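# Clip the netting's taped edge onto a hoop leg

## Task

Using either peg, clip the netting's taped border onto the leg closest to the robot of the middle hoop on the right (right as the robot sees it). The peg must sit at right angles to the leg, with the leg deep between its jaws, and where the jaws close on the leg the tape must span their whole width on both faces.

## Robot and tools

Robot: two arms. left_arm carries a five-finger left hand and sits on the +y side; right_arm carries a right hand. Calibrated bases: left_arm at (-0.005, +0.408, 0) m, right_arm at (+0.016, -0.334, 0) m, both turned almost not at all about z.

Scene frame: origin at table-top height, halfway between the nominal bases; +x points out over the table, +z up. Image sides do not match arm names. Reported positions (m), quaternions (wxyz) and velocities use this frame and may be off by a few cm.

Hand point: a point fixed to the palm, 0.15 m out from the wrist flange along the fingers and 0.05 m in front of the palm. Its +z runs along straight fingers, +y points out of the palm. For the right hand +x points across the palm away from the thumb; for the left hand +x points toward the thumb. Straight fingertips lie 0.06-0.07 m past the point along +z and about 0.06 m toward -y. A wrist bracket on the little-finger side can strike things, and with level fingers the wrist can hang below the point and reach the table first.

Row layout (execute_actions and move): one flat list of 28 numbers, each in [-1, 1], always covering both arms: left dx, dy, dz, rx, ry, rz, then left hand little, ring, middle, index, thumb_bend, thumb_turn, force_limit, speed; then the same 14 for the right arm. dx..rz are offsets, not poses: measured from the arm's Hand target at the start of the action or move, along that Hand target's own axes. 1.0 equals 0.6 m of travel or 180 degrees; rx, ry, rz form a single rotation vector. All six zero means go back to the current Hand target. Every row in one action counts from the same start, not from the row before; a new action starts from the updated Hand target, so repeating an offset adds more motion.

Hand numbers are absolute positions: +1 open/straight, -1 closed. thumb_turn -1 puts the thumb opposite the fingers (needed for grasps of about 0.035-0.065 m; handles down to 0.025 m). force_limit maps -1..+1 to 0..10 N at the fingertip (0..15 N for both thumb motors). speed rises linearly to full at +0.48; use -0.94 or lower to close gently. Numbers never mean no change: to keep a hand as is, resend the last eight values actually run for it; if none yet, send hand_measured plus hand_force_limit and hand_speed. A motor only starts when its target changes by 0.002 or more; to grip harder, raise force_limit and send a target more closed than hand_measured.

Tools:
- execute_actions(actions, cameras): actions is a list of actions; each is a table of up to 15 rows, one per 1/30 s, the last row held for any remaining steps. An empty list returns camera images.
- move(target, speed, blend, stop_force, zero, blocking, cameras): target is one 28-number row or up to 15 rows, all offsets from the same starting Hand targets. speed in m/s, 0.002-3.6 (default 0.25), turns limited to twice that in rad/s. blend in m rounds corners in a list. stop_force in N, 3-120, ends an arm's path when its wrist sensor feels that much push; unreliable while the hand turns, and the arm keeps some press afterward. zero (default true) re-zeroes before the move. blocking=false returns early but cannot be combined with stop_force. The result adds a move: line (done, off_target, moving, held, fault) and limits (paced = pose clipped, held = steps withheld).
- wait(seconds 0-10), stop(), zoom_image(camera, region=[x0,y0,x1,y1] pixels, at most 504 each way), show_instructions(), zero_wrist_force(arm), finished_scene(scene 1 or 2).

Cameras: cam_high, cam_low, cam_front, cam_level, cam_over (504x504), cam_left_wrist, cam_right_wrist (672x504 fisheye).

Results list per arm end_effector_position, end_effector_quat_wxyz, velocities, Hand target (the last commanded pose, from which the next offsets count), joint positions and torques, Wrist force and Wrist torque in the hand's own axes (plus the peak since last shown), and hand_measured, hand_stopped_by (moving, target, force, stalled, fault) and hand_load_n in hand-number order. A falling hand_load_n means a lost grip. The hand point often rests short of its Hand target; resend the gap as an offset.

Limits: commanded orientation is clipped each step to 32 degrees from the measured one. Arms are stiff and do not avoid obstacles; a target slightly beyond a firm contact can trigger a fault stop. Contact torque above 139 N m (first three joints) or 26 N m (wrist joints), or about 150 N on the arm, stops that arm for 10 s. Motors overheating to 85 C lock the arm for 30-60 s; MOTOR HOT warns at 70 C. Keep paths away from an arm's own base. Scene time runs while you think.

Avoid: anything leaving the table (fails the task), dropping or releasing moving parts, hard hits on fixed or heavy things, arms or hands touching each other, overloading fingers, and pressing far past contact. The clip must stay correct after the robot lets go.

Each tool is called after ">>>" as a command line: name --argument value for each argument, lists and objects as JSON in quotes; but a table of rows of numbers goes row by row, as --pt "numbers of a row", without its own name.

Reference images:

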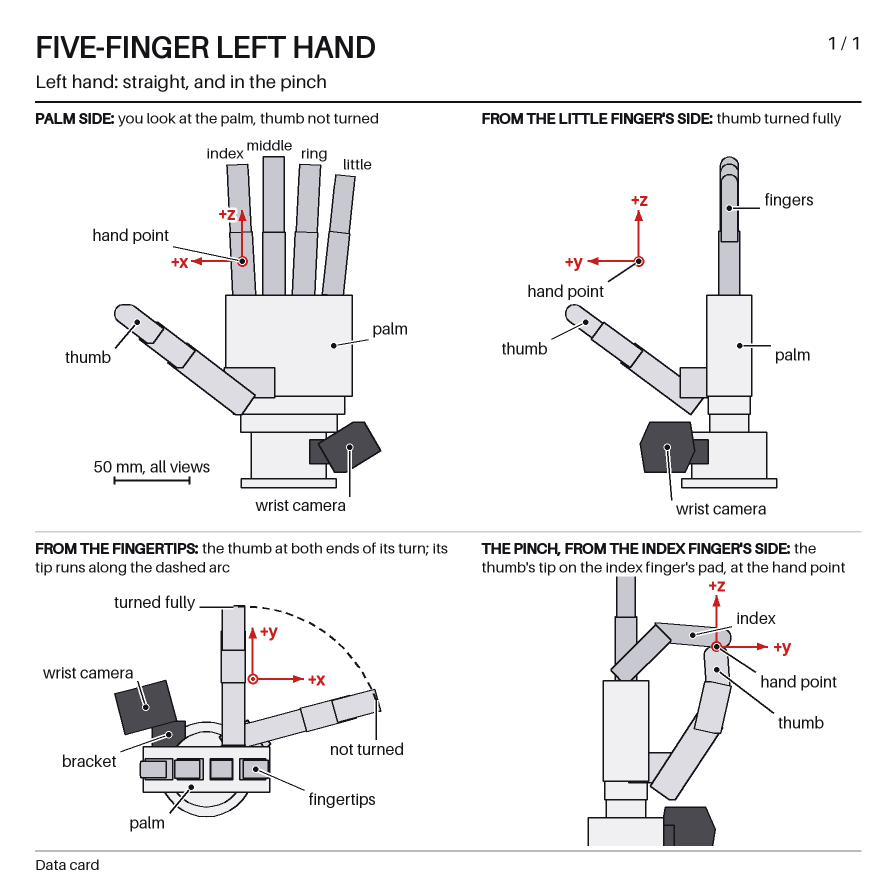

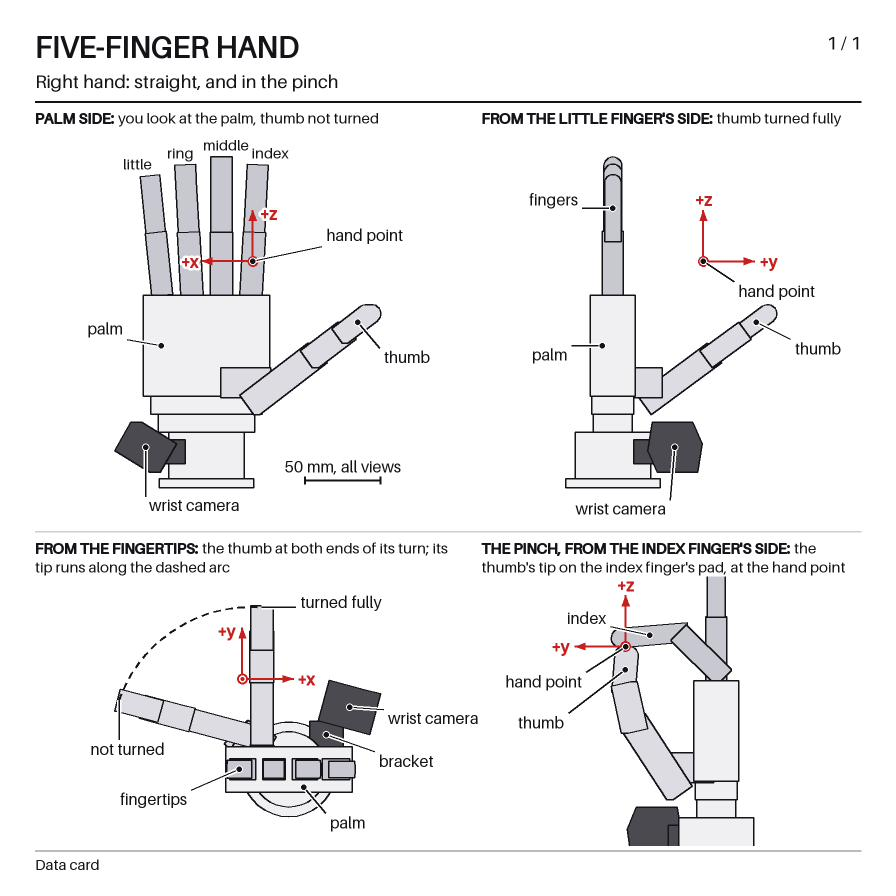

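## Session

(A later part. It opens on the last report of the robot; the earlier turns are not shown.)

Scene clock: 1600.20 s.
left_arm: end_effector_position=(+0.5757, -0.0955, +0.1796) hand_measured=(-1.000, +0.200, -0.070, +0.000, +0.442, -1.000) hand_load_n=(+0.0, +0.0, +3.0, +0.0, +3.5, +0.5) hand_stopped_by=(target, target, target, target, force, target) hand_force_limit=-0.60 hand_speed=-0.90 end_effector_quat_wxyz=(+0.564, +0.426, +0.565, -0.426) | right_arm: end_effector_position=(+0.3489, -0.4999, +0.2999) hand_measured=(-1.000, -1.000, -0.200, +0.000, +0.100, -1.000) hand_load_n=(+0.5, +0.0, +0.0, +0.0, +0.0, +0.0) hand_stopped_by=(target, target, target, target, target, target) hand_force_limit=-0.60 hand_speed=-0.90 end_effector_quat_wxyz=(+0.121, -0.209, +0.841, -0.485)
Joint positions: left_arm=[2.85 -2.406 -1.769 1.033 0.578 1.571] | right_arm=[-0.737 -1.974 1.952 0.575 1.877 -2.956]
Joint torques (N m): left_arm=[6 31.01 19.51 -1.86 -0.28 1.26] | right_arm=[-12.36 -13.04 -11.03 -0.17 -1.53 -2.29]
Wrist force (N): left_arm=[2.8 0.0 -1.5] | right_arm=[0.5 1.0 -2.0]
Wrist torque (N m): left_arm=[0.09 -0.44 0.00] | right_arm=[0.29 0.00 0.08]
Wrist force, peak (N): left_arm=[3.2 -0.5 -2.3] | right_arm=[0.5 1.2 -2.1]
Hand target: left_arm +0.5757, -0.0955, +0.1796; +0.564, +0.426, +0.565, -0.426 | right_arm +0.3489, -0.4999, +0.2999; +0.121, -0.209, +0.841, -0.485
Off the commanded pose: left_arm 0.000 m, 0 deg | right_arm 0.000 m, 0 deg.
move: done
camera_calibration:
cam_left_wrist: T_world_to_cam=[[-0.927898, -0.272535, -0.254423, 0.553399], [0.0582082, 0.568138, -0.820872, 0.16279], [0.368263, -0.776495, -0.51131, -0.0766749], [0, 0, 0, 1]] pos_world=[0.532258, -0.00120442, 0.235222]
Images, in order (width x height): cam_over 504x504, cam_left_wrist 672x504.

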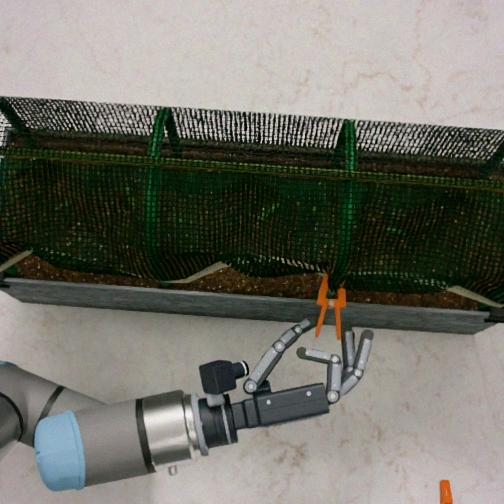

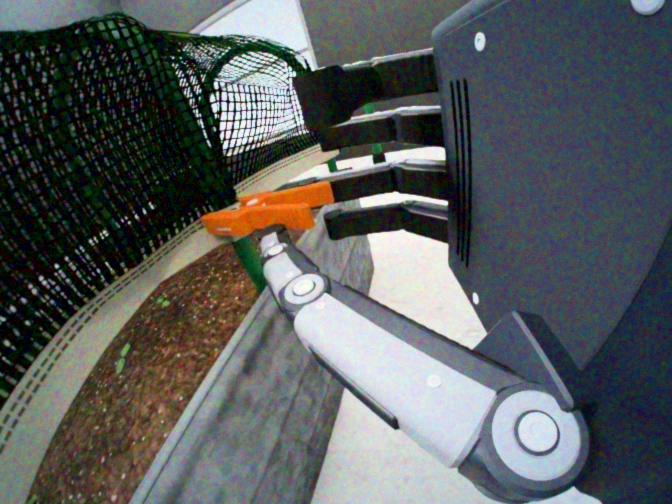

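>>> move --pt "0 0 0 0 0 0 -1 0.2 0.0 0 0.65 -1 -0.6 -0.7 0 0 0 0 0 0 -1 -1 -0.2 0 0.1 -1 -0.6 -0.9" --pt "0 -0.0128 -0.0037 0 0 0 -1 0.2 0.0 0 0.65 -1 -0.6 -0.7 0 0 0 0 0 0 -1 -1 -0.2 0 0.1 -1 -0.6 -0.9" --speed 0.05

>>> move --target '[0,0,0,0,0,0,-1,0.2,-0.07,0,0.3,-1,-0.6,-0.9,0,0,0,0,0,0,-1,-1,-0.2,0,0.1,-1,-0.6,-0.9]' --cameras '["cam_over"]'

>>> zoom_image --camera "cam_over" --region '[270, 250, 390, 370]'

Scene clock: 1605.80 s.
left_arm: end_effector_position=(+0.5679, -0.0955, +0.1797) hand_measured=(-1.000, +0.200, +0.000, +0.000, +0.650, -1.000) hand_load_n=(+0.0, +0.0, +0.0, +0.0, +0.0, +0.5) hand_stopped_by=(target, target, target, target, target, target) hand_force_limit=-0.60 hand_speed=-0.70 end_effector_quat_wxyz=(+0.564, +0.426, +0.565, -0.426) | right_arm: end_effector_position=(+0.3489, -0.4999, +0.2999) hand_measured=(-1.000, -1.000, -0.200, +0.000, +0.100, -1.000) hand_load_n=(+0.0, +0.0, +0.0, +0.0, +0.0, +0.0) hand_stopped_by=(target, target, target, target, target, target) hand_force_limit=-0.60 hand_speed=-0.90 end_effector_quat_wxyz=(+0.121, -0.209, +0.841, -0.485)
Joint positions: left_arm=[2.846 -2.397 -1.791 1.046 0.582 1.571] | right_arm=[-0.737 -1.974 1.952 0.575 1.877 -2.956]
Joint torques (N m): left_arm=[-6.45 50.51 2.87 3.55 2.47 0.99] | right_arm=[-12.2 -13.11 -10.72 -0.13 -1.55 -2.16]
Wrist force (N): left_arm=[2.8 -0.2 -2.1] | right_arm=[0.3 0.9 -2.1]
Wrist torque (N m): left_arm=[0.04 -0.43 0.00] | right_arm=[0.29 0.03 0.07]
Wrist force, peak (N): left_arm=[3.3 -0.1 -2.3] | right_arm=[0.3 0.9 -2.3]
Hand target: left_arm +0.5677, -0.0955, +0.1797; +0.564, +0.426, +0.565, -0.426 | right_arm +0.3489, -0.4999, +0.2999; +0.121, -0.209, +0.841, -0.485
Off the commanded pose: left_arm 0.000 m, 0 deg | right_arm 0.000 m, 0 deg.
move: done

Scene clock: 1607.17 s.
left_arm: end_effector_position=(+0.5677, -0.0955, +0.1797) hand_measured=(-1.000, +0.200, -0.070, +0.000, +0.490, -1.000) hand_load_n=(+0.0, +0.0, +3.0, +0.0, +3.5, +0.5) hand_stopped_by=(target, target, target, target, force, target) hand_force_limit=-0.60 hand_speed=-0.90 end_effector_quat_wxyz=(+0.564, +0.426, +0.565, -0.426) | right_arm: end_effector_position=(+0.3489, -0.4999, +0.2999) hand_measured=(-1.000, -1.000, -0.200, +0.000, +0.100, -1.000) hand_load_n=(+0.0, +0.0, +0.0, +0.0, +0.0, +0.0) hand_stopped_by=(target, target, target, target, target, target) hand_force_limit=-0.60 hand_speed=-0.90 end_effector_quat_wxyz=(+0.121, -0.209, +0.841, -0.485)
Joint positions: left_arm=[2.846 -2.397 -1.791 1.046 0.582 1.571] | right_arm=[-0.737 -1.974 1.952 0.575 1.877 -2.956]
Joint torques (N m): left_arm=[-5.21 50.93 0.91 3.56 2.25 -0.33] | right_arm=[-12.43 -12.68 -11 -0.24 -1.61 -2.25]
Wrist force (N): left_arm=[3.0 0.1 -1.2] | right_arm=[0.2 0.8 -1.8]
Wrist torque (N m): left_arm=[0.09 -0.45 0.00] | right_arm=[0.25 0.03 0.06]
Wrist force, peak (N): left_arm=[3.3 -0.9 -2.0] | right_arm=[0.4 0.7 -2.3]
Hand target: left_arm +0.5677, -0.0955, +0.1797; +0.564, +0.426, +0.565, -0.426 | right_arm +0.3489, -0.4999, +0.2999; +0.121, -0.209, +0.841, -0.485
Off the commanded pose: left_arm 0.000 m, 0 deg | right_arm 0.000 m, 0 deg.
move: done
Images, in order (width x height): cam_over 504x504.

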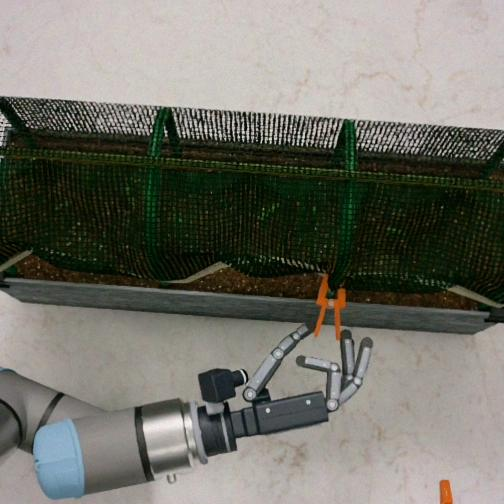

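Scaled by 4.200.

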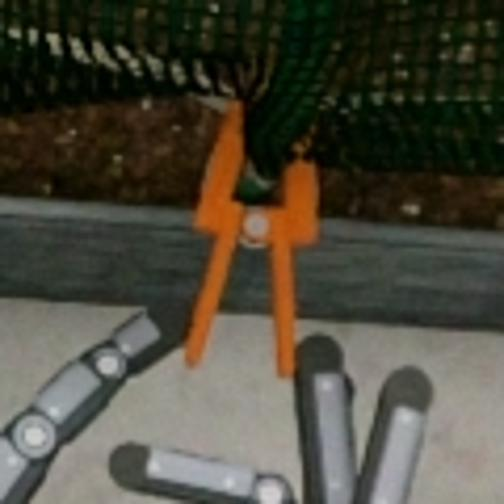

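>>> move --target '[0,0,0,0,0,0,-1,0.2,-0.07,0,-0.4,-1,1,-0.85,0,0,0,0,0,0,-1,-1,-0.2,0,0.1,-1,-0.6,-0.9]' --cameras '["cam_over","cam_left_wrist","cam_front"]'

>>> zoom_image --camera "cam_over" --region '[270, 250, 390, 370]'

>>> zoom_image --camera "cam_front" --region '[270, 240, 330, 300]'

>>> zoom_image --camera "cam_left_wrist" --region '[160, 170, 280, 290]'

Scene clock: 1611.53 s.
left_arm: end_effector_position=(+0.5677, -0.0955, +0.1797) hand_measured=(-1.000, +0.200, -0.068, +0.000, +0.406, -1.000) hand_load_n=(+0.0, +0.0, +10.5, +0.0, +14.5, +2.5) hand_stopped_by=(target, target, target, target, force, target) hand_force_limit=1.00 hand_speed=-0.85 end_effector_quat_wxyz=(+0.564, +0.426, +0.565, -0.426) | right_arm: end_effector_position=(+0.3489, -0.4999, +0.2999) hand_measured=(-1.000, -1.000, -0.200, +0.000, +0.100, -1.000) hand_load_n=(+0.0, +0.0, +0.0, +0.0, +0.0, +0.0) hand_stopped_by=(target, target, target, target, target, target) hand_force_limit=-0.60 hand_speed=-0.90 end_effector_quat_wxyz=(+0.121, -0.209, +0.841, -0.485)
Joint positions: left_arm=[2.846 -2.397 -1.791 1.046 0.582 1.571] | right_arm=[-0.737 -1.974 1.952 0.575 1.877 -2.956]
Joint torques (N m): left_arm=[0.72 51.01 0.29 3.44 -0.57 -0.9] | right_arm=[-13.16 -12.29 -11.09 -0.28 -1.62 -2.22]
Wrist force (N): left_arm=[2.9 0.2 -0.8] | right_arm=[0.5 0.8 -1.9]
Wrist torque (N m): left_arm=[0.16 -0.47 0.03] | right_arm=[0.25 0.00 0.08]
Wrist force, peak (N): left_arm=[3.2 -0.1 -1.5] | right_arm=[0.4 0.8 -2.4]
Hand target: left_arm +0.5677, -0.0955, +0.1797; +0.564, +0.426, +0.565, -0.426 | right_arm +0.3489, -0.4999, +0.2999; +0.121, -0.209, +0.841, -0.485
Off the commanded pose: left_arm 0.000 m, 0 deg | right_arm 0.000 m, 0 deg.
move: done
camera_calibration:
cam_left_wrist: T_world_to_cam=[[-0.927888, -0.272555, -0.254437, 0.545973], [0.0581874, 0.568183, -0.820842, 0.16326], [0.368292, -0.776454, -0.511351, -0.0737339], [0, 0, 0, 1]] pos_world=[0.524258, -0.00120446, 0.235222]
Images, in order (width x height): cam_front 504x504, cam_over 504x504, cam_left_wrist 672x504.

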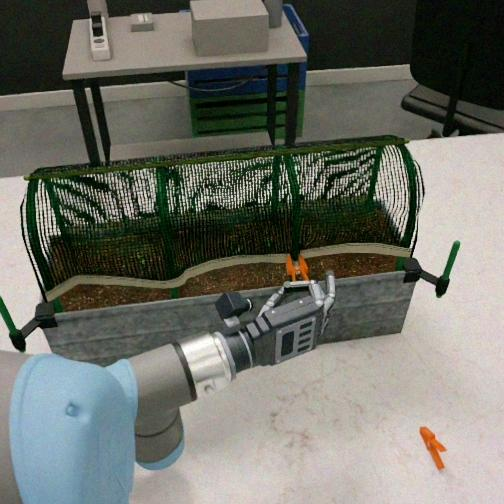

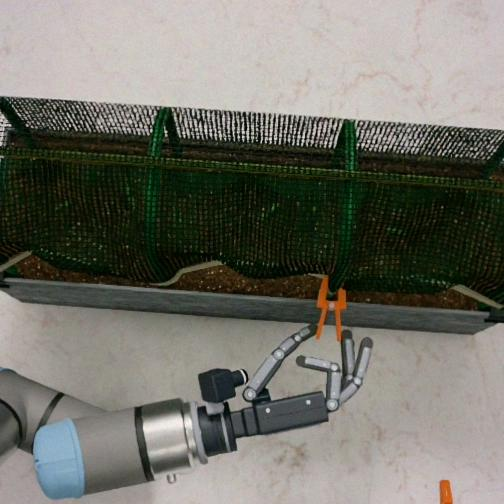

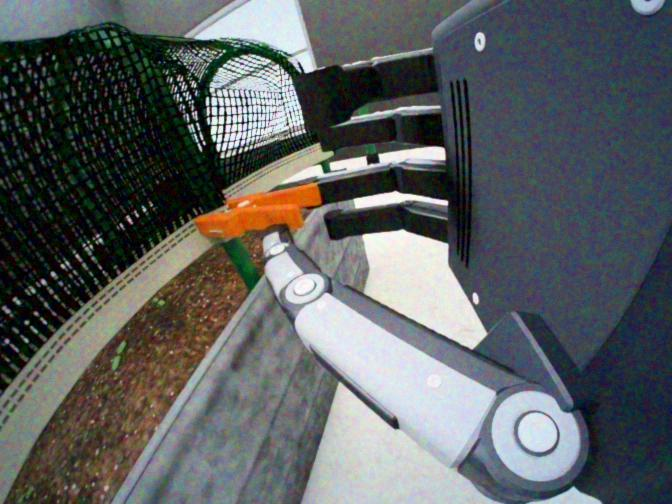

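Scaled by 4.200.

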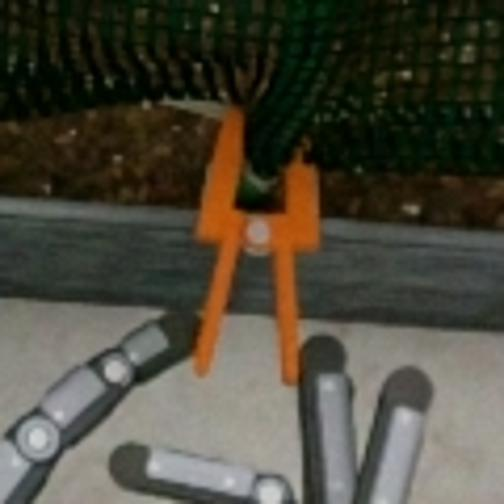

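Scaled by 8.400.

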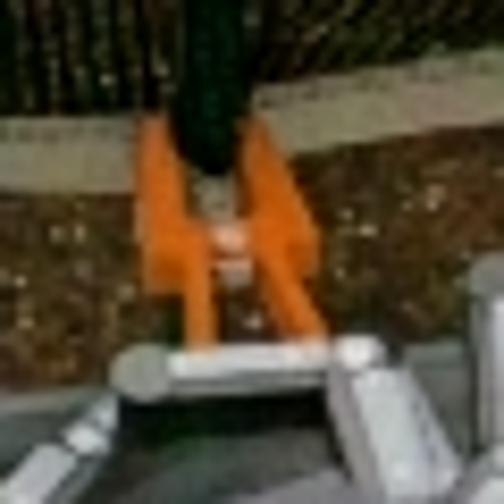

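Scaled by 4.200 from the camera's 672x504 image, which has a finer 960x720 frame.

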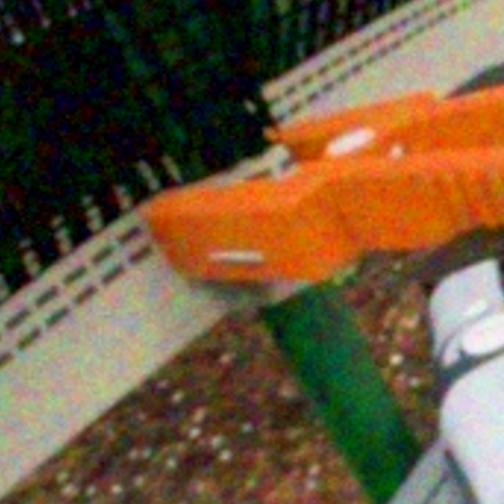

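>>> move --target '[0,0,0,0,0,0,-1,0.2,-0.07,0,-0.45,-1,1,-0.75,0,0,0,0,0,0,-1,-1,-0.2,0,0.1,-1,-0.6,-0.9]' --cameras '["cam_over"]'

>>> zoom_image --camera "cam_over" --region '[290, 260, 380, 350]'

Scene clock: 1615.27 s.
left_arm: end_effector_position=(+0.5677, -0.0955, +0.1797) hand_measured=(-1.000, +0.200, -0.068, +0.000, +0.390, -1.000) hand_load_n=(+0.0, +0.0, +11.5, +0.0, +14.5, +2.5) hand_stopped_by=(target, target, target, target, force, target) hand_force_limit=1.00 hand_speed=-0.75 end_effector_quat_wxyz=(+0.564, +0.426, +0.565, -0.426) | right_arm: end_effector_position=(+0.3489, -0.4999, +0.2999) hand_measured=(-1.000, -1.000, -0.200, +0.000, +0.100, -1.000) hand_load_n=(+0.0, +0.0, +0.0, +0.0, +0.0, +0.0) hand_stopped_by=(target, target, target, target, target, target) hand_force_limit=-0.60 hand_speed=-0.90 end_effector_quat_wxyz=(+0.121, -0.209, +0.841, -0.485)
Joint positions: left_arm=[2.846 -2.397 -1.791 1.046 0.582 1.571] | right_arm=[-0.737 -1.974 1.952 0.575 1.877 -2.956]
Joint torques (N m): left_arm=[4.49 50.49 1.32 3.32 -1.44 -1.03] | right_arm=[-12.47 -13.06 -11.04 -0.25 -1.61 -2.13]
Wrist force (N): left_arm=[2.6 -0.4 -1.3] | right_arm=[0.6 0.8 -1.8]
Wrist torque (N m): left_arm=[0.06 -0.41 0.03] | right_arm=[0.24 -0.02 0.08]
Wrist force, peak (N): left_arm=[3.1 0.2 -1.0] | right_arm=[0.2 1.3 -2.3]
Hand target: left_arm +0.5677, -0.0955, +0.1797; +0.564, +0.426, +0.565, -0.426 | right_arm +0.3489, -0.4999, +0.2999; +0.121, -0.209, +0.841, -0.485
Off the commanded pose: left_arm 0.000 m, 0 deg | right_arm 0.000 m, 0 deg.
move: done
Images, in order (width x height): cam_over 504x504.

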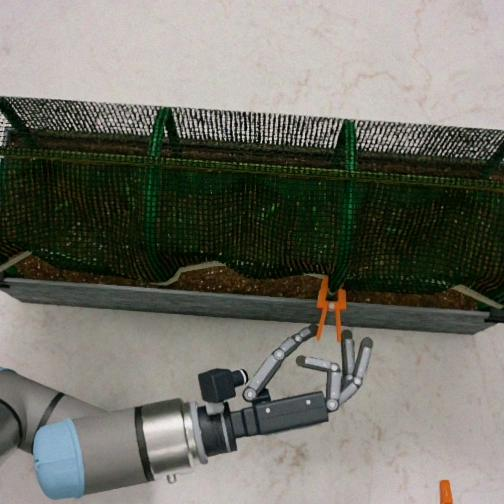

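Scaled by 5.600.

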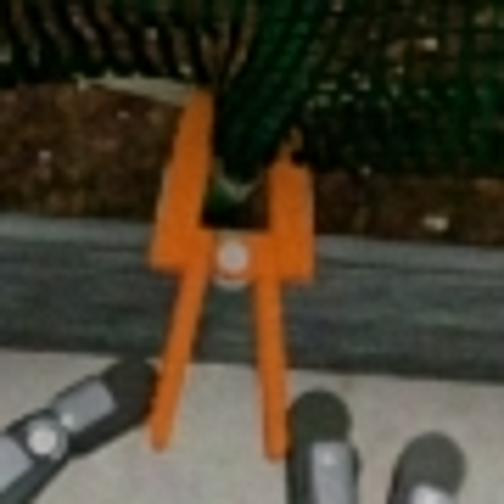

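>>> move --target '[0,0,0,0,0,0,-1,0.2,-0.07,0,-0.5,-1,1,-0.5,0,0,0,0,0,0,-1,-1,-0.2,0,0.1,-1,-0.6,-0.9]' --cameras '["cam_over"]'

>>> zoom_image --camera "cam_over" --region '[290, 260, 380, 350]'

Scene clock: 1618.60 s.
left_arm: end_effector_position=(+0.5677, -0.0955, +0.1797) hand_measured=(-1.000, +0.200, -0.068, +0.000, +0.376, -1.000) hand_load_n=(+0.0, +0.0, +13.0, +0.0, +15.5, +3.0) hand_stopped_by=(target, target, target, target, force, target) hand_force_limit=1.00 hand_speed=-0.50 end_effector_quat_wxyz=(+0.564, +0.426, +0.565, -0.426) | right_arm: end_effector_position=(+0.3489, -0.4999, +0.2999) hand_measured=(-1.000, -1.000, -0.200, +0.000, +0.100, -1.000) hand_load_n=(+0.0, +0.0, +0.0, +0.0, +0.0, +0.0) hand_stopped_by=(target, target, target, target, target, target) hand_force_limit=-0.60 hand_speed=-0.90 end_effector_quat_wxyz=(+0.121, -0.209, +0.841, -0.485)
Joint positions: left_arm=[2.846 -2.397 -1.791 1.046 0.582 1.571] | right_arm=[-0.737 -1.974 1.952 0.575 1.877 -2.956]
Joint torques (N m): left_arm=[5.55 49.29 1.6 3.31 -1.34 -1] | right_arm=[-12.65 -12.26 -11.54 -0.29 -1.6 -2.14]
Wrist force (N): left_arm=[2.8 -0.6 -1.8] | right_arm=[0.5 0.9 -1.9]
Wrist torque (N m): left_arm=[0.09 -0.45 0.03] | right_arm=[0.26 -0.01 0.08]
Wrist force, peak (N): left_arm=[3.1 -0.1 -1.6] | right_arm=[0.5 1.0 -2.2]
Hand target: left_arm +0.5677, -0.0955, +0.1797; +0.564, +0.426, +0.565, -0.426 | right_arm +0.3489, -0.4999, +0.2999; +0.121, -0.209, +0.841, -0.485
Off the commanded pose: left_arm 0.000 m, 0 deg | right_arm 0.000 m, 0 deg.
move: done
Images, in order (width x height): cam_over 504x504.

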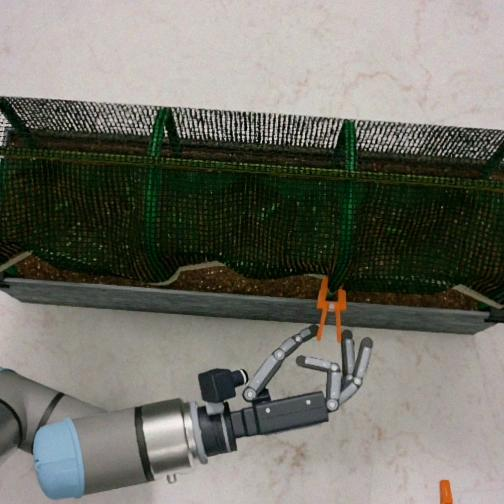

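Scaled by 5.600.

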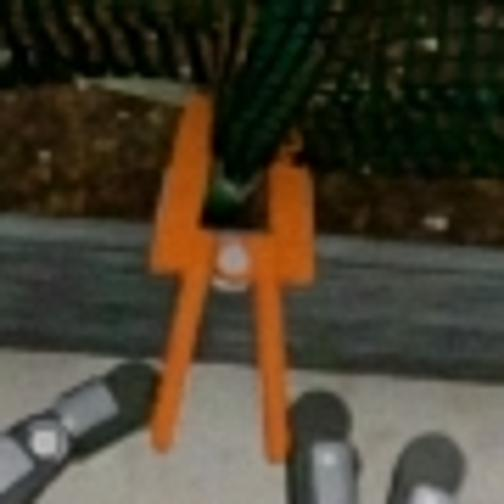

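>>> move --target '[0,0,0,0,0,0,-1,0.2,-0.07,0,-0.55,-1,1,0.0,0,0,0,0,0,0,-1,-1,-0.2,0,0.1,-1,-0.6,-0.9]' --cameras '["cam_over"]'

>>> zoom_image --camera "cam_over" --region '[290, 260, 380, 350]'

Scene clock: 1622.47 s.
left_arm: end_effector_position=(+0.5677, -0.0955, +0.1797) hand_measured=(-1.000, +0.200, -0.068, +0.000, +0.376, -1.000) hand_load_n=(+0.0, +0.0, +12.5, +0.0, +15.5, +2.5) hand_stopped_by=(target, target, target, target, force, target) hand_force_limit=1.00 hand_speed=0.00 end_effector_quat_wxyz=(+0.564, +0.426, +0.565, -0.426) | right_arm: end_effector_position=(+0.3489, -0.4999, +0.2999) hand_measured=(-1.000, -1.000, -0.200, +0.000, +0.100, -1.000) hand_load_n=(+0.0, +0.0, +0.0, +0.0, +0.5, +0.0) hand_stopped_by=(target, target, target, target, target, target) hand_force_limit=-0.60 hand_speed=-0.90 end_effector_quat_wxyz=(+0.121, -0.209, +0.841, -0.485)
Joint positions: left_arm=[2.846 -2.397 -1.791 1.046 0.582 1.571] | right_arm=[-0.737 -1.974 1.952 0.575 1.877 -2.956]
Joint torques (N m): left_arm=[4.64 49.35 1.41 3.35 -1.25 -1.01] | right_arm=[-12.37 -12.82 -11.14 -0.45 -1.61 -2.22]
Wrist force (N): left_arm=[2.8 -0.6 -1.4] | right_arm=[0.4 1.1 -2.1]
Wrist torque (N m): left_arm=[0.06 -0.45 0.03] | right_arm=[0.31 0.01 0.08]
Wrist force, peak (N): left_arm=[3.1 -0.5 -1.8] | right_arm=[0.4 0.9 -2.3]
Hand target: left_arm +0.5677, -0.0955, +0.1797; +0.564, +0.426, +0.565, -0.426 | right_arm +0.3489, -0.4999, +0.2999; +0.121, -0.209, +0.841, -0.485
Off the commanded pose: left_arm 0.000 m, 0 deg | right_arm 0.000 m, 0 deg.
move: done
Images, in order (width x height): cam_over 504x504.

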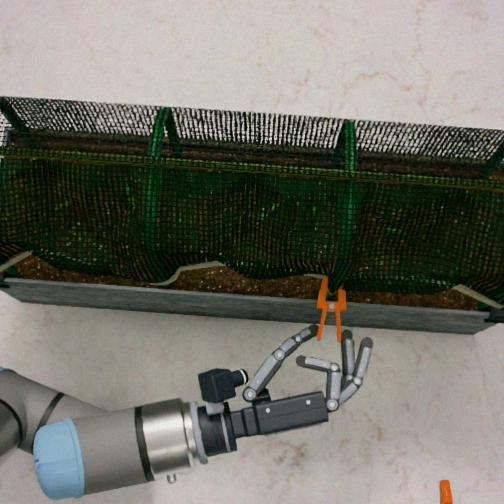

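Scaled by 5.600.

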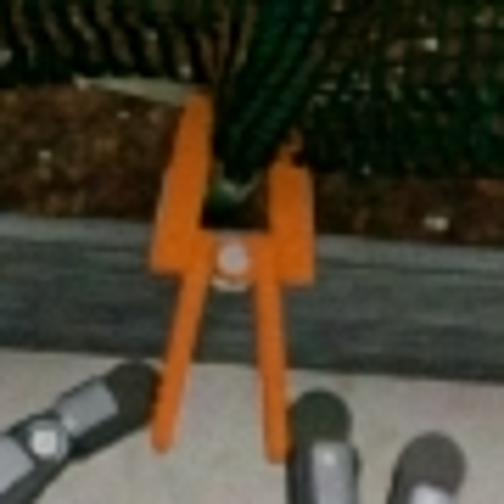

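>>> move --pt "0 0 0 0 0 0 -1 0.2 0.0 0 0.65 -1 0 -0.8 0 0 0 0 0 0 -1 -1 -0.2 0 0.1 -1 -0.6 -0.9" --pt "0 -0.0096 -0.0028 0 0 0 -1 0.2 0.0 0 0.65 -1 0 -0.8 0 0 0 0 0 0 -1 -1 -0.2 0 0.1 -1 -0.6 -0.9" --speed 0.05

>>> move --target '[0,0,0,0,0,0,-1,0.2,-0.07,0,0.3,-1,-0.6,-0.9,0,0,0,0,0,0,-1,-1,-0.2,0,0.1,-1,-0.6,-0.9]' --cameras '["cam_over"]'

>>> zoom_image --camera "cam_over" --region '[290, 260, 380, 350]'

Scene clock: 1628.77 s.
left_arm: end_effector_position=(+0.5619, -0.0955, +0.1797) hand_measured=(-1.000, +0.200, +0.000, +0.000, +0.650, -1.000) hand_load_n=(+0.0, +0.0, +0.0, +0.0, +0.0, +0.0) hand_stopped_by=(target, target, target, target, target, target) hand_force_limit=0.00 hand_speed=-0.80 end_effector_quat_wxyz=(+0.564, +0.426, +0.565, -0.426) | right_arm: end_effector_position=(+0.3489, -0.4999, +0.2999) hand_measured=(-1.000, -1.000, -0.200, +0.000, +0.100, -1.000) hand_load_n=(+0.0, +0.0, +0.0, +0.0, +0.0, +0.0) hand_stopped_by=(target, target, target, target, target, target) hand_force_limit=-0.60 hand_speed=-0.90 end_effector_quat_wxyz=(+0.121, -0.209, +0.841, -0.485)
Joint positions: left_arm=[2.842 -2.391 -1.807 1.056 0.586 1.571] | right_arm=[-0.737 -1.974 1.952 0.575 1.877 -2.956]
Joint torques (N m): left_arm=[-7.1 49.41 1.01 3.37 2.47 -0.99] | right_arm=[-12.6 -13.14 -11.5 -0.53 -1.5 -2.04]
Wrist force (N): left_arm=[3.1 -0.2 -2.4] | right_arm=[0.4 0.8 -2.1]
Wrist torque (N m): left_arm=[0.06 -0.48 0.00] | right_arm=[0.27 0.02 0.07]
Wrist force, peak (N): left_arm=[2.8 1.8 -2.3] | right_arm=[0.6 1.1 -2.3]
Hand target: left_arm +0.5617, -0.0955, +0.1797; +0.564, +0.426, +0.565, -0.426 | right_arm +0.3489, -0.4999, +0.2999; +0.121, -0.209, +0.841, -0.485
Off the commanded pose: left_arm 0.000 m, 0 deg | right_arm 0.000 m, 0 deg.
move: done

Scene clock: 1630.03 s.
left_arm: end_effector_position=(+0.5617, -0.0955, +0.1797) hand_measured=(-1.000, +0.200, -0.070, +0.000, +0.504, -1.000) hand_load_n=(+0.0, +0.0, +2.5, +0.5, +3.5, +0.5) hand_stopped_by=(target, target, target, target, force, target) hand_force_limit=-0.60 hand_speed=-0.90 end_effector_quat_wxyz=(+0.564, +0.426, +0.565, -0.426) | right_arm: end_effector_position=(+0.3489, -0.4999, +0.2999) hand_measured=(-1.000, -1.000, -0.200, +0.000, +0.100, -1.000) hand_load_n=(+0.0, +0.0, +0.0, +0.0, +0.0, +0.5) hand_stopped_by=(target, target, target, target, target, target) hand_force_limit=-0.60 hand_speed=-0.90 end_effector_quat_wxyz=(+0.121, -0.209, +0.841, -0.485)
Joint positions: left_arm=[2.842 -2.391 -1.808 1.057 0.586 1.571] | right_arm=[-0.737 -1.974 1.952 0.575 1.877 -2.956]
Joint torques (N m): left_arm=[-5.27 50.57 0.95 3.55 2.17 -1] | right_arm=[-12.58 -12.51 -12 -0.52 -1.57 -2.21]
Wrist force (N): left_arm=[3.0 0.4 -1.5] | right_arm=[0.4 1.0 -2.0]
Wrist torque (N m): left_arm=[0.12 -0.45 0.00] | right_arm=[0.29 0.02 0.08]
Wrist force, peak (N): left_arm=[3.3 -0.3 -2.2] | right_arm=[0.6 1.0 -2.2]
Hand target: left_arm +0.5617, -0.0955, +0.1797; +0.564, +0.426, +0.565, -0.426 | right_arm +0.3489, -0.4999, +0.2999; +0.121, -0.209, +0.841, -0.485
Off the commanded pose: left_arm 0.000 m, 0 deg | right_arm 0.000 m, 0 deg.
move: done
Images, in order (width x height): cam_over 504x504.

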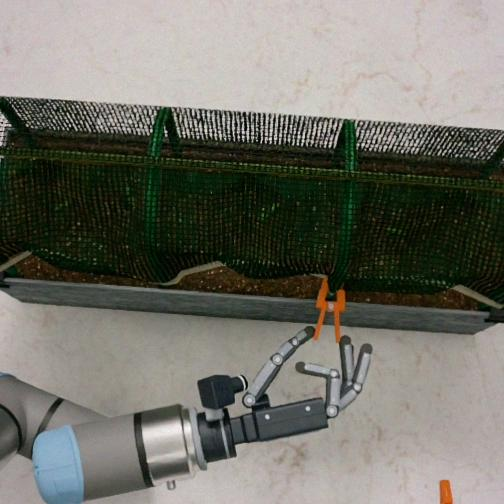

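Scaled by 5.600.

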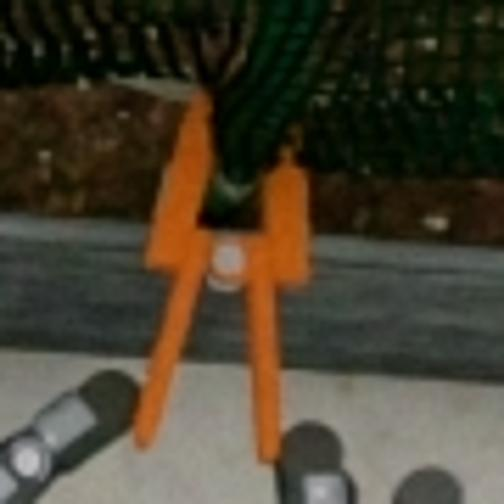

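>>> move --target '[0,0,0,0,0,0,-1,0.2,-0.07,0,-0.4,-1,1,-0.8,0,0,0,0,0,0,-1,-1,-0.2,0,0.1,-1,-0.6,-0.9]' --cameras '["cam_over","cam_left_wrist"]'

>>> zoom_image --camera "cam_over" --region '[290, 260, 380, 350]'

>>> zoom_image --camera "cam_left_wrist" --region '[160, 170, 340, 290]'

Scene clock: 1633.43 s.
left_arm: end_effector_position=(+0.5617, -0.0955, +0.1797) hand_measured=(-1.000, +0.200, -0.068, +0.000, +0.408, -1.000) hand_load_n=(+0.0, +0.0, +11.5, +0.0, +14.5, +2.5) hand_stopped_by=(target, target, target, target, force, target) hand_force_limit=1.00 hand_speed=-0.80 end_effector_quat_wxyz=(+0.564, +0.426, +0.565, -0.426) | right_arm: end_effector_position=(+0.3489, -0.4999, +0.2999) hand_measured=(-1.000, -1.000, -0.200, +0.000, +0.100, -1.000) hand_load_n=(+0.0, +0.0, +0.0, +0.0, +0.0, +0.5) hand_stopped_by=(target, target, target, target, target, target) hand_force_limit=-0.60 hand_speed=-0.90 end_effector_quat_wxyz=(+0.121, -0.209, +0.841, -0.485)
Joint positions: left_arm=[2.842 -2.391 -1.808 1.057 0.586 1.571] | right_arm=[-0.737 -1.974 1.952 0.575 1.877 -2.956]
Joint torques (N m): left_arm=[-4.72 51.22 1.38 3.47 -0.4 -1.02] | right_arm=[-12.97 -12.67 -11.48 -0.58 -1.61 -2.17]
Wrist force (N): left_arm=[2.5 -0.2 -0.5] | right_arm=[0.2 0.7 -2.1]
Wrist torque (N m): left_arm=[0.17 -0.40 0.02] | right_arm=[0.26 0.05 0.06]
Wrist force, peak (N): left_arm=[3.3 0.4 -1.6] | right_arm=[0.4 1.1 -2.3]
Hand target: left_arm +0.5617, -0.0955, +0.1797; +0.564, +0.426, +0.565, -0.426 | right_arm +0.3489, -0.4999, +0.2999; +0.121, -0.209, +0.841, -0.485
Off the commanded pose: left_arm 0.000 m, 0 deg | right_arm 0.000 m, 0 deg.
move: done
camera_calibration:
cam_left_wrist: T_world_to_cam=[[-0.927888, -0.272555, -0.254437, 0.540406], [0.0581874, 0.568183, -0.820842, 0.163609], [0.368292, -0.776454, -0.511351, -0.0715241], [0, 0, 0, 1]] pos_world=[0.518258, -0.00120446, 0.235222]
Images, in order (width x height): cam_over 504x504, cam_left_wrist 672x504.

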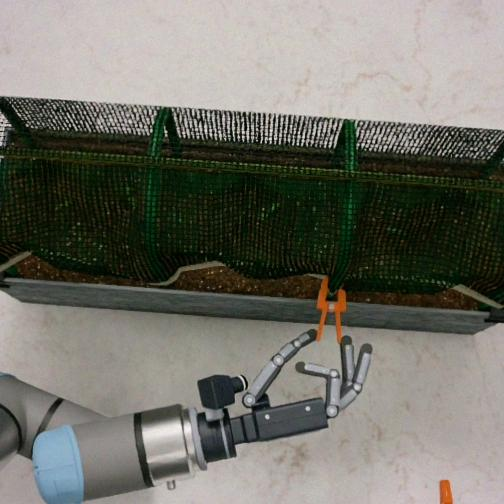

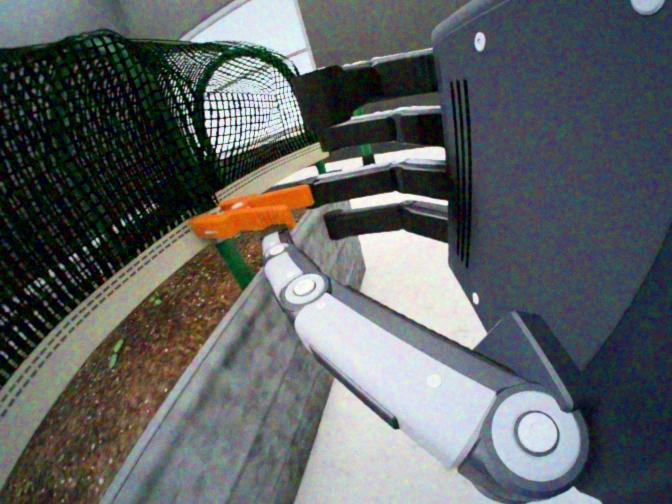

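Scaled by 5.600.

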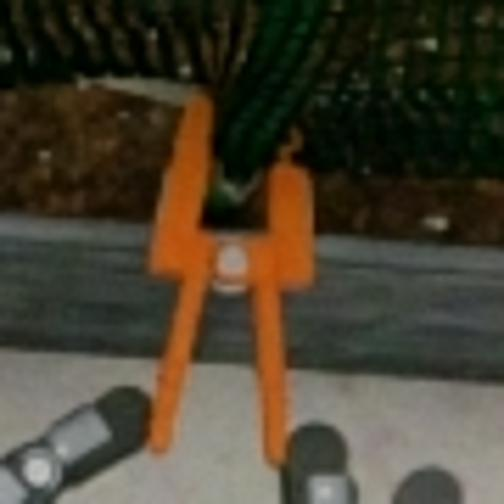

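Scaled by 2.800 from the camera's 672x504 image, which has a finer 960x720 frame.

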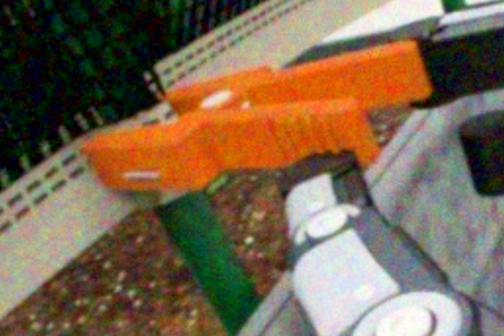

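>>> move --target '[0,0,0,0,0,0,-1,0.2,-0.07,0,-0.45,-1,1,-0.3,0,0,0,0,0,0,-1,-1,-0.2,0,0.1,-1,-0.6,-0.9]' --cameras '["cam_over"]'

>>> zoom_image --camera "cam_over" --region '[290, 260, 380, 350]'

Scene clock: 1636.13 s.
left_arm: end_effector_position=(+0.5617, -0.0955, +0.1797) hand_measured=(-1.000, +0.200, -0.068, +0.000, +0.386, -1.000) hand_load_n=(+0.0, +0.0, +13.0, +0.0, +15.5, +3.0) hand_stopped_by=(target, target, target, target, force, target) hand_force_limit=1.00 hand_speed=-0.30 end_effector_quat_wxyz=(+0.564, +0.426, +0.565, -0.426) | right_arm: end_effector_position=(+0.3489, -0.4999, +0.2999) hand_measured=(-1.000, -1.000, -0.200, +0.000, +0.100, -1.000) hand_load_n=(+0.0, +0.0, +0.0, +0.0, +0.0, +0.0) hand_stopped_by=(target, target, target, target, target, target) hand_force_limit=-0.60 hand_speed=-0.90 end_effector_quat_wxyz=(+0.121, -0.209, +0.841, -0.485)
Joint positions: left_arm=[2.842 -2.391 -1.808 1.057 0.586 1.571] | right_arm=[-0.737 -1.974 1.952 0.575 1.877 -2.956]
Joint torques (N m): left_arm=[-3.4 50.28 0.44 3.42 -1.29 -1.05] | right_arm=[-12.68 -12.49 -12.03 -0.69 -1.53 -2.12]
Wrist force (N): left_arm=[2.9 -0.5 -0.6] | right_arm=[0.6 0.9 -2.1]
Wrist torque (N m): left_arm=[0.21 -0.45 0.04] | right_arm=[0.28 -0.01 0.09]
Wrist force, peak (N): left_arm=[3.0 -0.6 -0.7] | right_arm=[0.4 1.1 -2.2]
Hand target: left_arm +0.5617, -0.0955, +0.1797; +0.564, +0.426, +0.565, -0.426 | right_arm +0.3489, -0.4999, +0.2999; +0.121, -0.209, +0.841, -0.485
Off the commanded pose: left_arm 0.000 m, 0 deg | right_arm 0.000 m, 0 deg.
move: done
Images, in order (width x height): cam_over 504x504.

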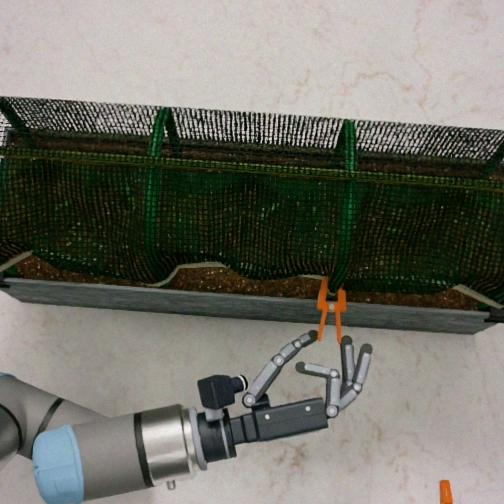

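Scaled by 5.600.

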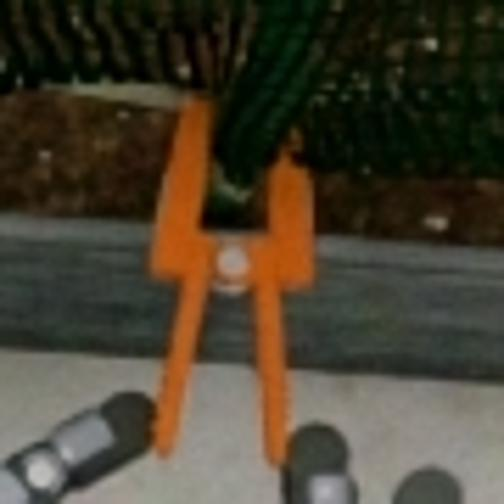

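>>> move --target '[0.0042,0,0,0,0,0,-1,0.2,-0.07,0,-0.45,-1,1,-0.3,0,0,0,0,0,0,-1,-1,-0.2,0,0.1,-1,-0.6,-0.9]' --speed 0.02 --stop_force 10 --cameras '["cam_over","cam_left_wrist","cam_front","cam_level"]'

>>> zoom_image --camera "cam_left_wrist" --region '[160, 170, 280, 290]'

>>> zoom_image --camera "cam_front" --region '[270, 240, 330, 300]'

Scene clock: 1641.53 s.
left_arm: end_effector_position=(+0.5617, -0.0955, +0.1771) hand_measured=(-1.000, +0.200, -0.068, +0.000, +0.386, -1.000) hand_load_n=(+0.0, +0.0, +13.0, +0.0, +15.5, +3.0) hand_stopped_by=(target, target, target, target, force, target) hand_force_limit=1.00 hand_speed=-0.30 end_effector_quat_wxyz=(+0.564, +0.426, +0.565, -0.426) | right_arm: end_effector_position=(+0.3489, -0.4999, +0.2999) hand_measured=(-1.000, -1.000, -0.200, +0.000, +0.100, -1.000) hand_load_n=(+0.0, +0.0, +0.0, +0.0, +0.0, +0.0) hand_stopped_by=(target, target, target, target, target, target) hand_force_limit=-0.60 hand_speed=-0.90 end_effector_quat_wxyz=(+0.121, -0.209, +0.841, -0.485)
Joint positions: left_arm=[2.842 -2.396 -1.807 1.061 0.586 1.571] | right_arm=[-0.737 -1.974 1.952 0.575 1.877 -2.956]
Joint torques (N m): left_arm=[-0.67 31.1 18.94 3.44 -1.24 -0.16] | right_arm=[-12.9 -13.2 -11.73 -0.54 -1.52 -2.14]
Wrist force (N): left_arm=[2.8 -0.9 -0.8] | right_arm=[0.3 0.8 -2.1]
Wrist torque (N m): left_arm=[0.16 -0.45 0.05] | right_arm=[0.26 0.03 0.07]
Wrist force, peak (N): left_arm=[3.2 -1.0 -0.5] | right_arm=[0.6 0.7 -2.3]
Hand target: left_arm +0.5617, -0.0955, +0.1771; +0.564, +0.426, +0.565, -0.426 | right_arm +0.3489, -0.4999, +0.2999; +0.121, -0.209, +0.841, -0.485
Off the commanded pose: left_arm 0.000 m, 0 deg | right_arm 0.000 m, 0 deg.
move: done
camera_calibration:
cam_left_wrist: T_world_to_cam=[[-0.927888, -0.272555, -0.254437, 0.53977], [0.0581874, 0.568183, -0.820842, 0.161557], [0.368292, -0.776454, -0.511351, -0.0728025], [0, 0, 0, 1]] pos_world=[0.518258, -0.00120446, 0.232722]
Images, in order (width x height): cam_front 504x504, cam_level 504x504, cam_over 504x504, cam_left_wrist 672x504.

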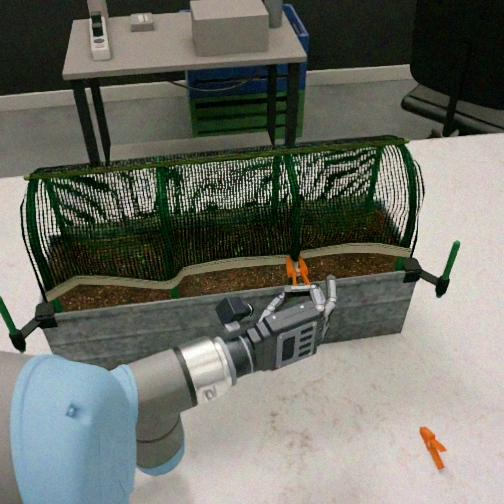

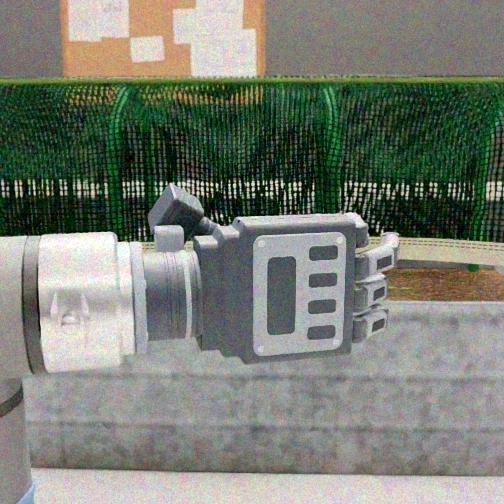

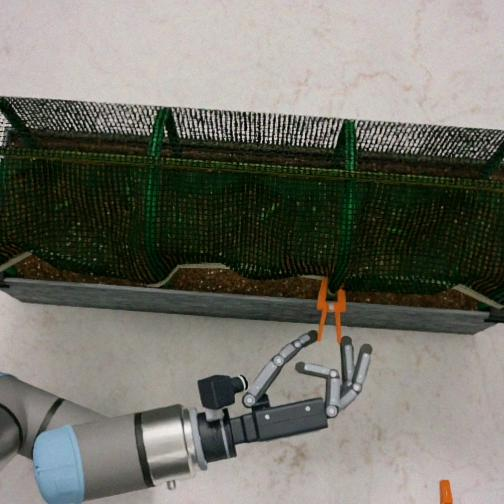

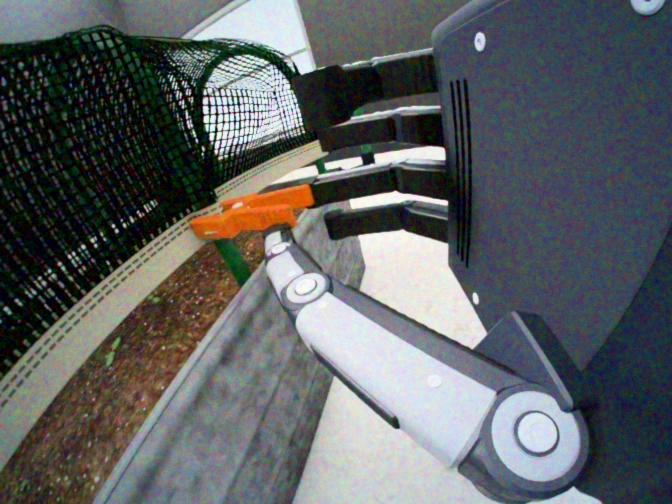

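Scaled by 4.200 from the camera's 672x504 image, which has a finer 960x720 frame.

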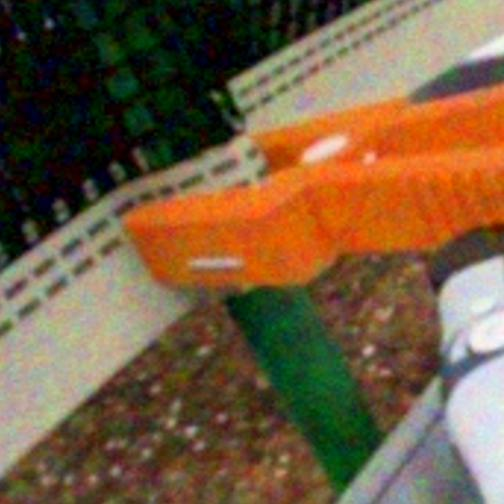

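Scaled by 8.400.

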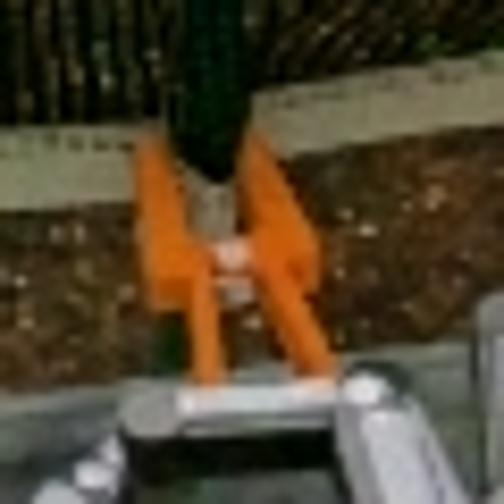

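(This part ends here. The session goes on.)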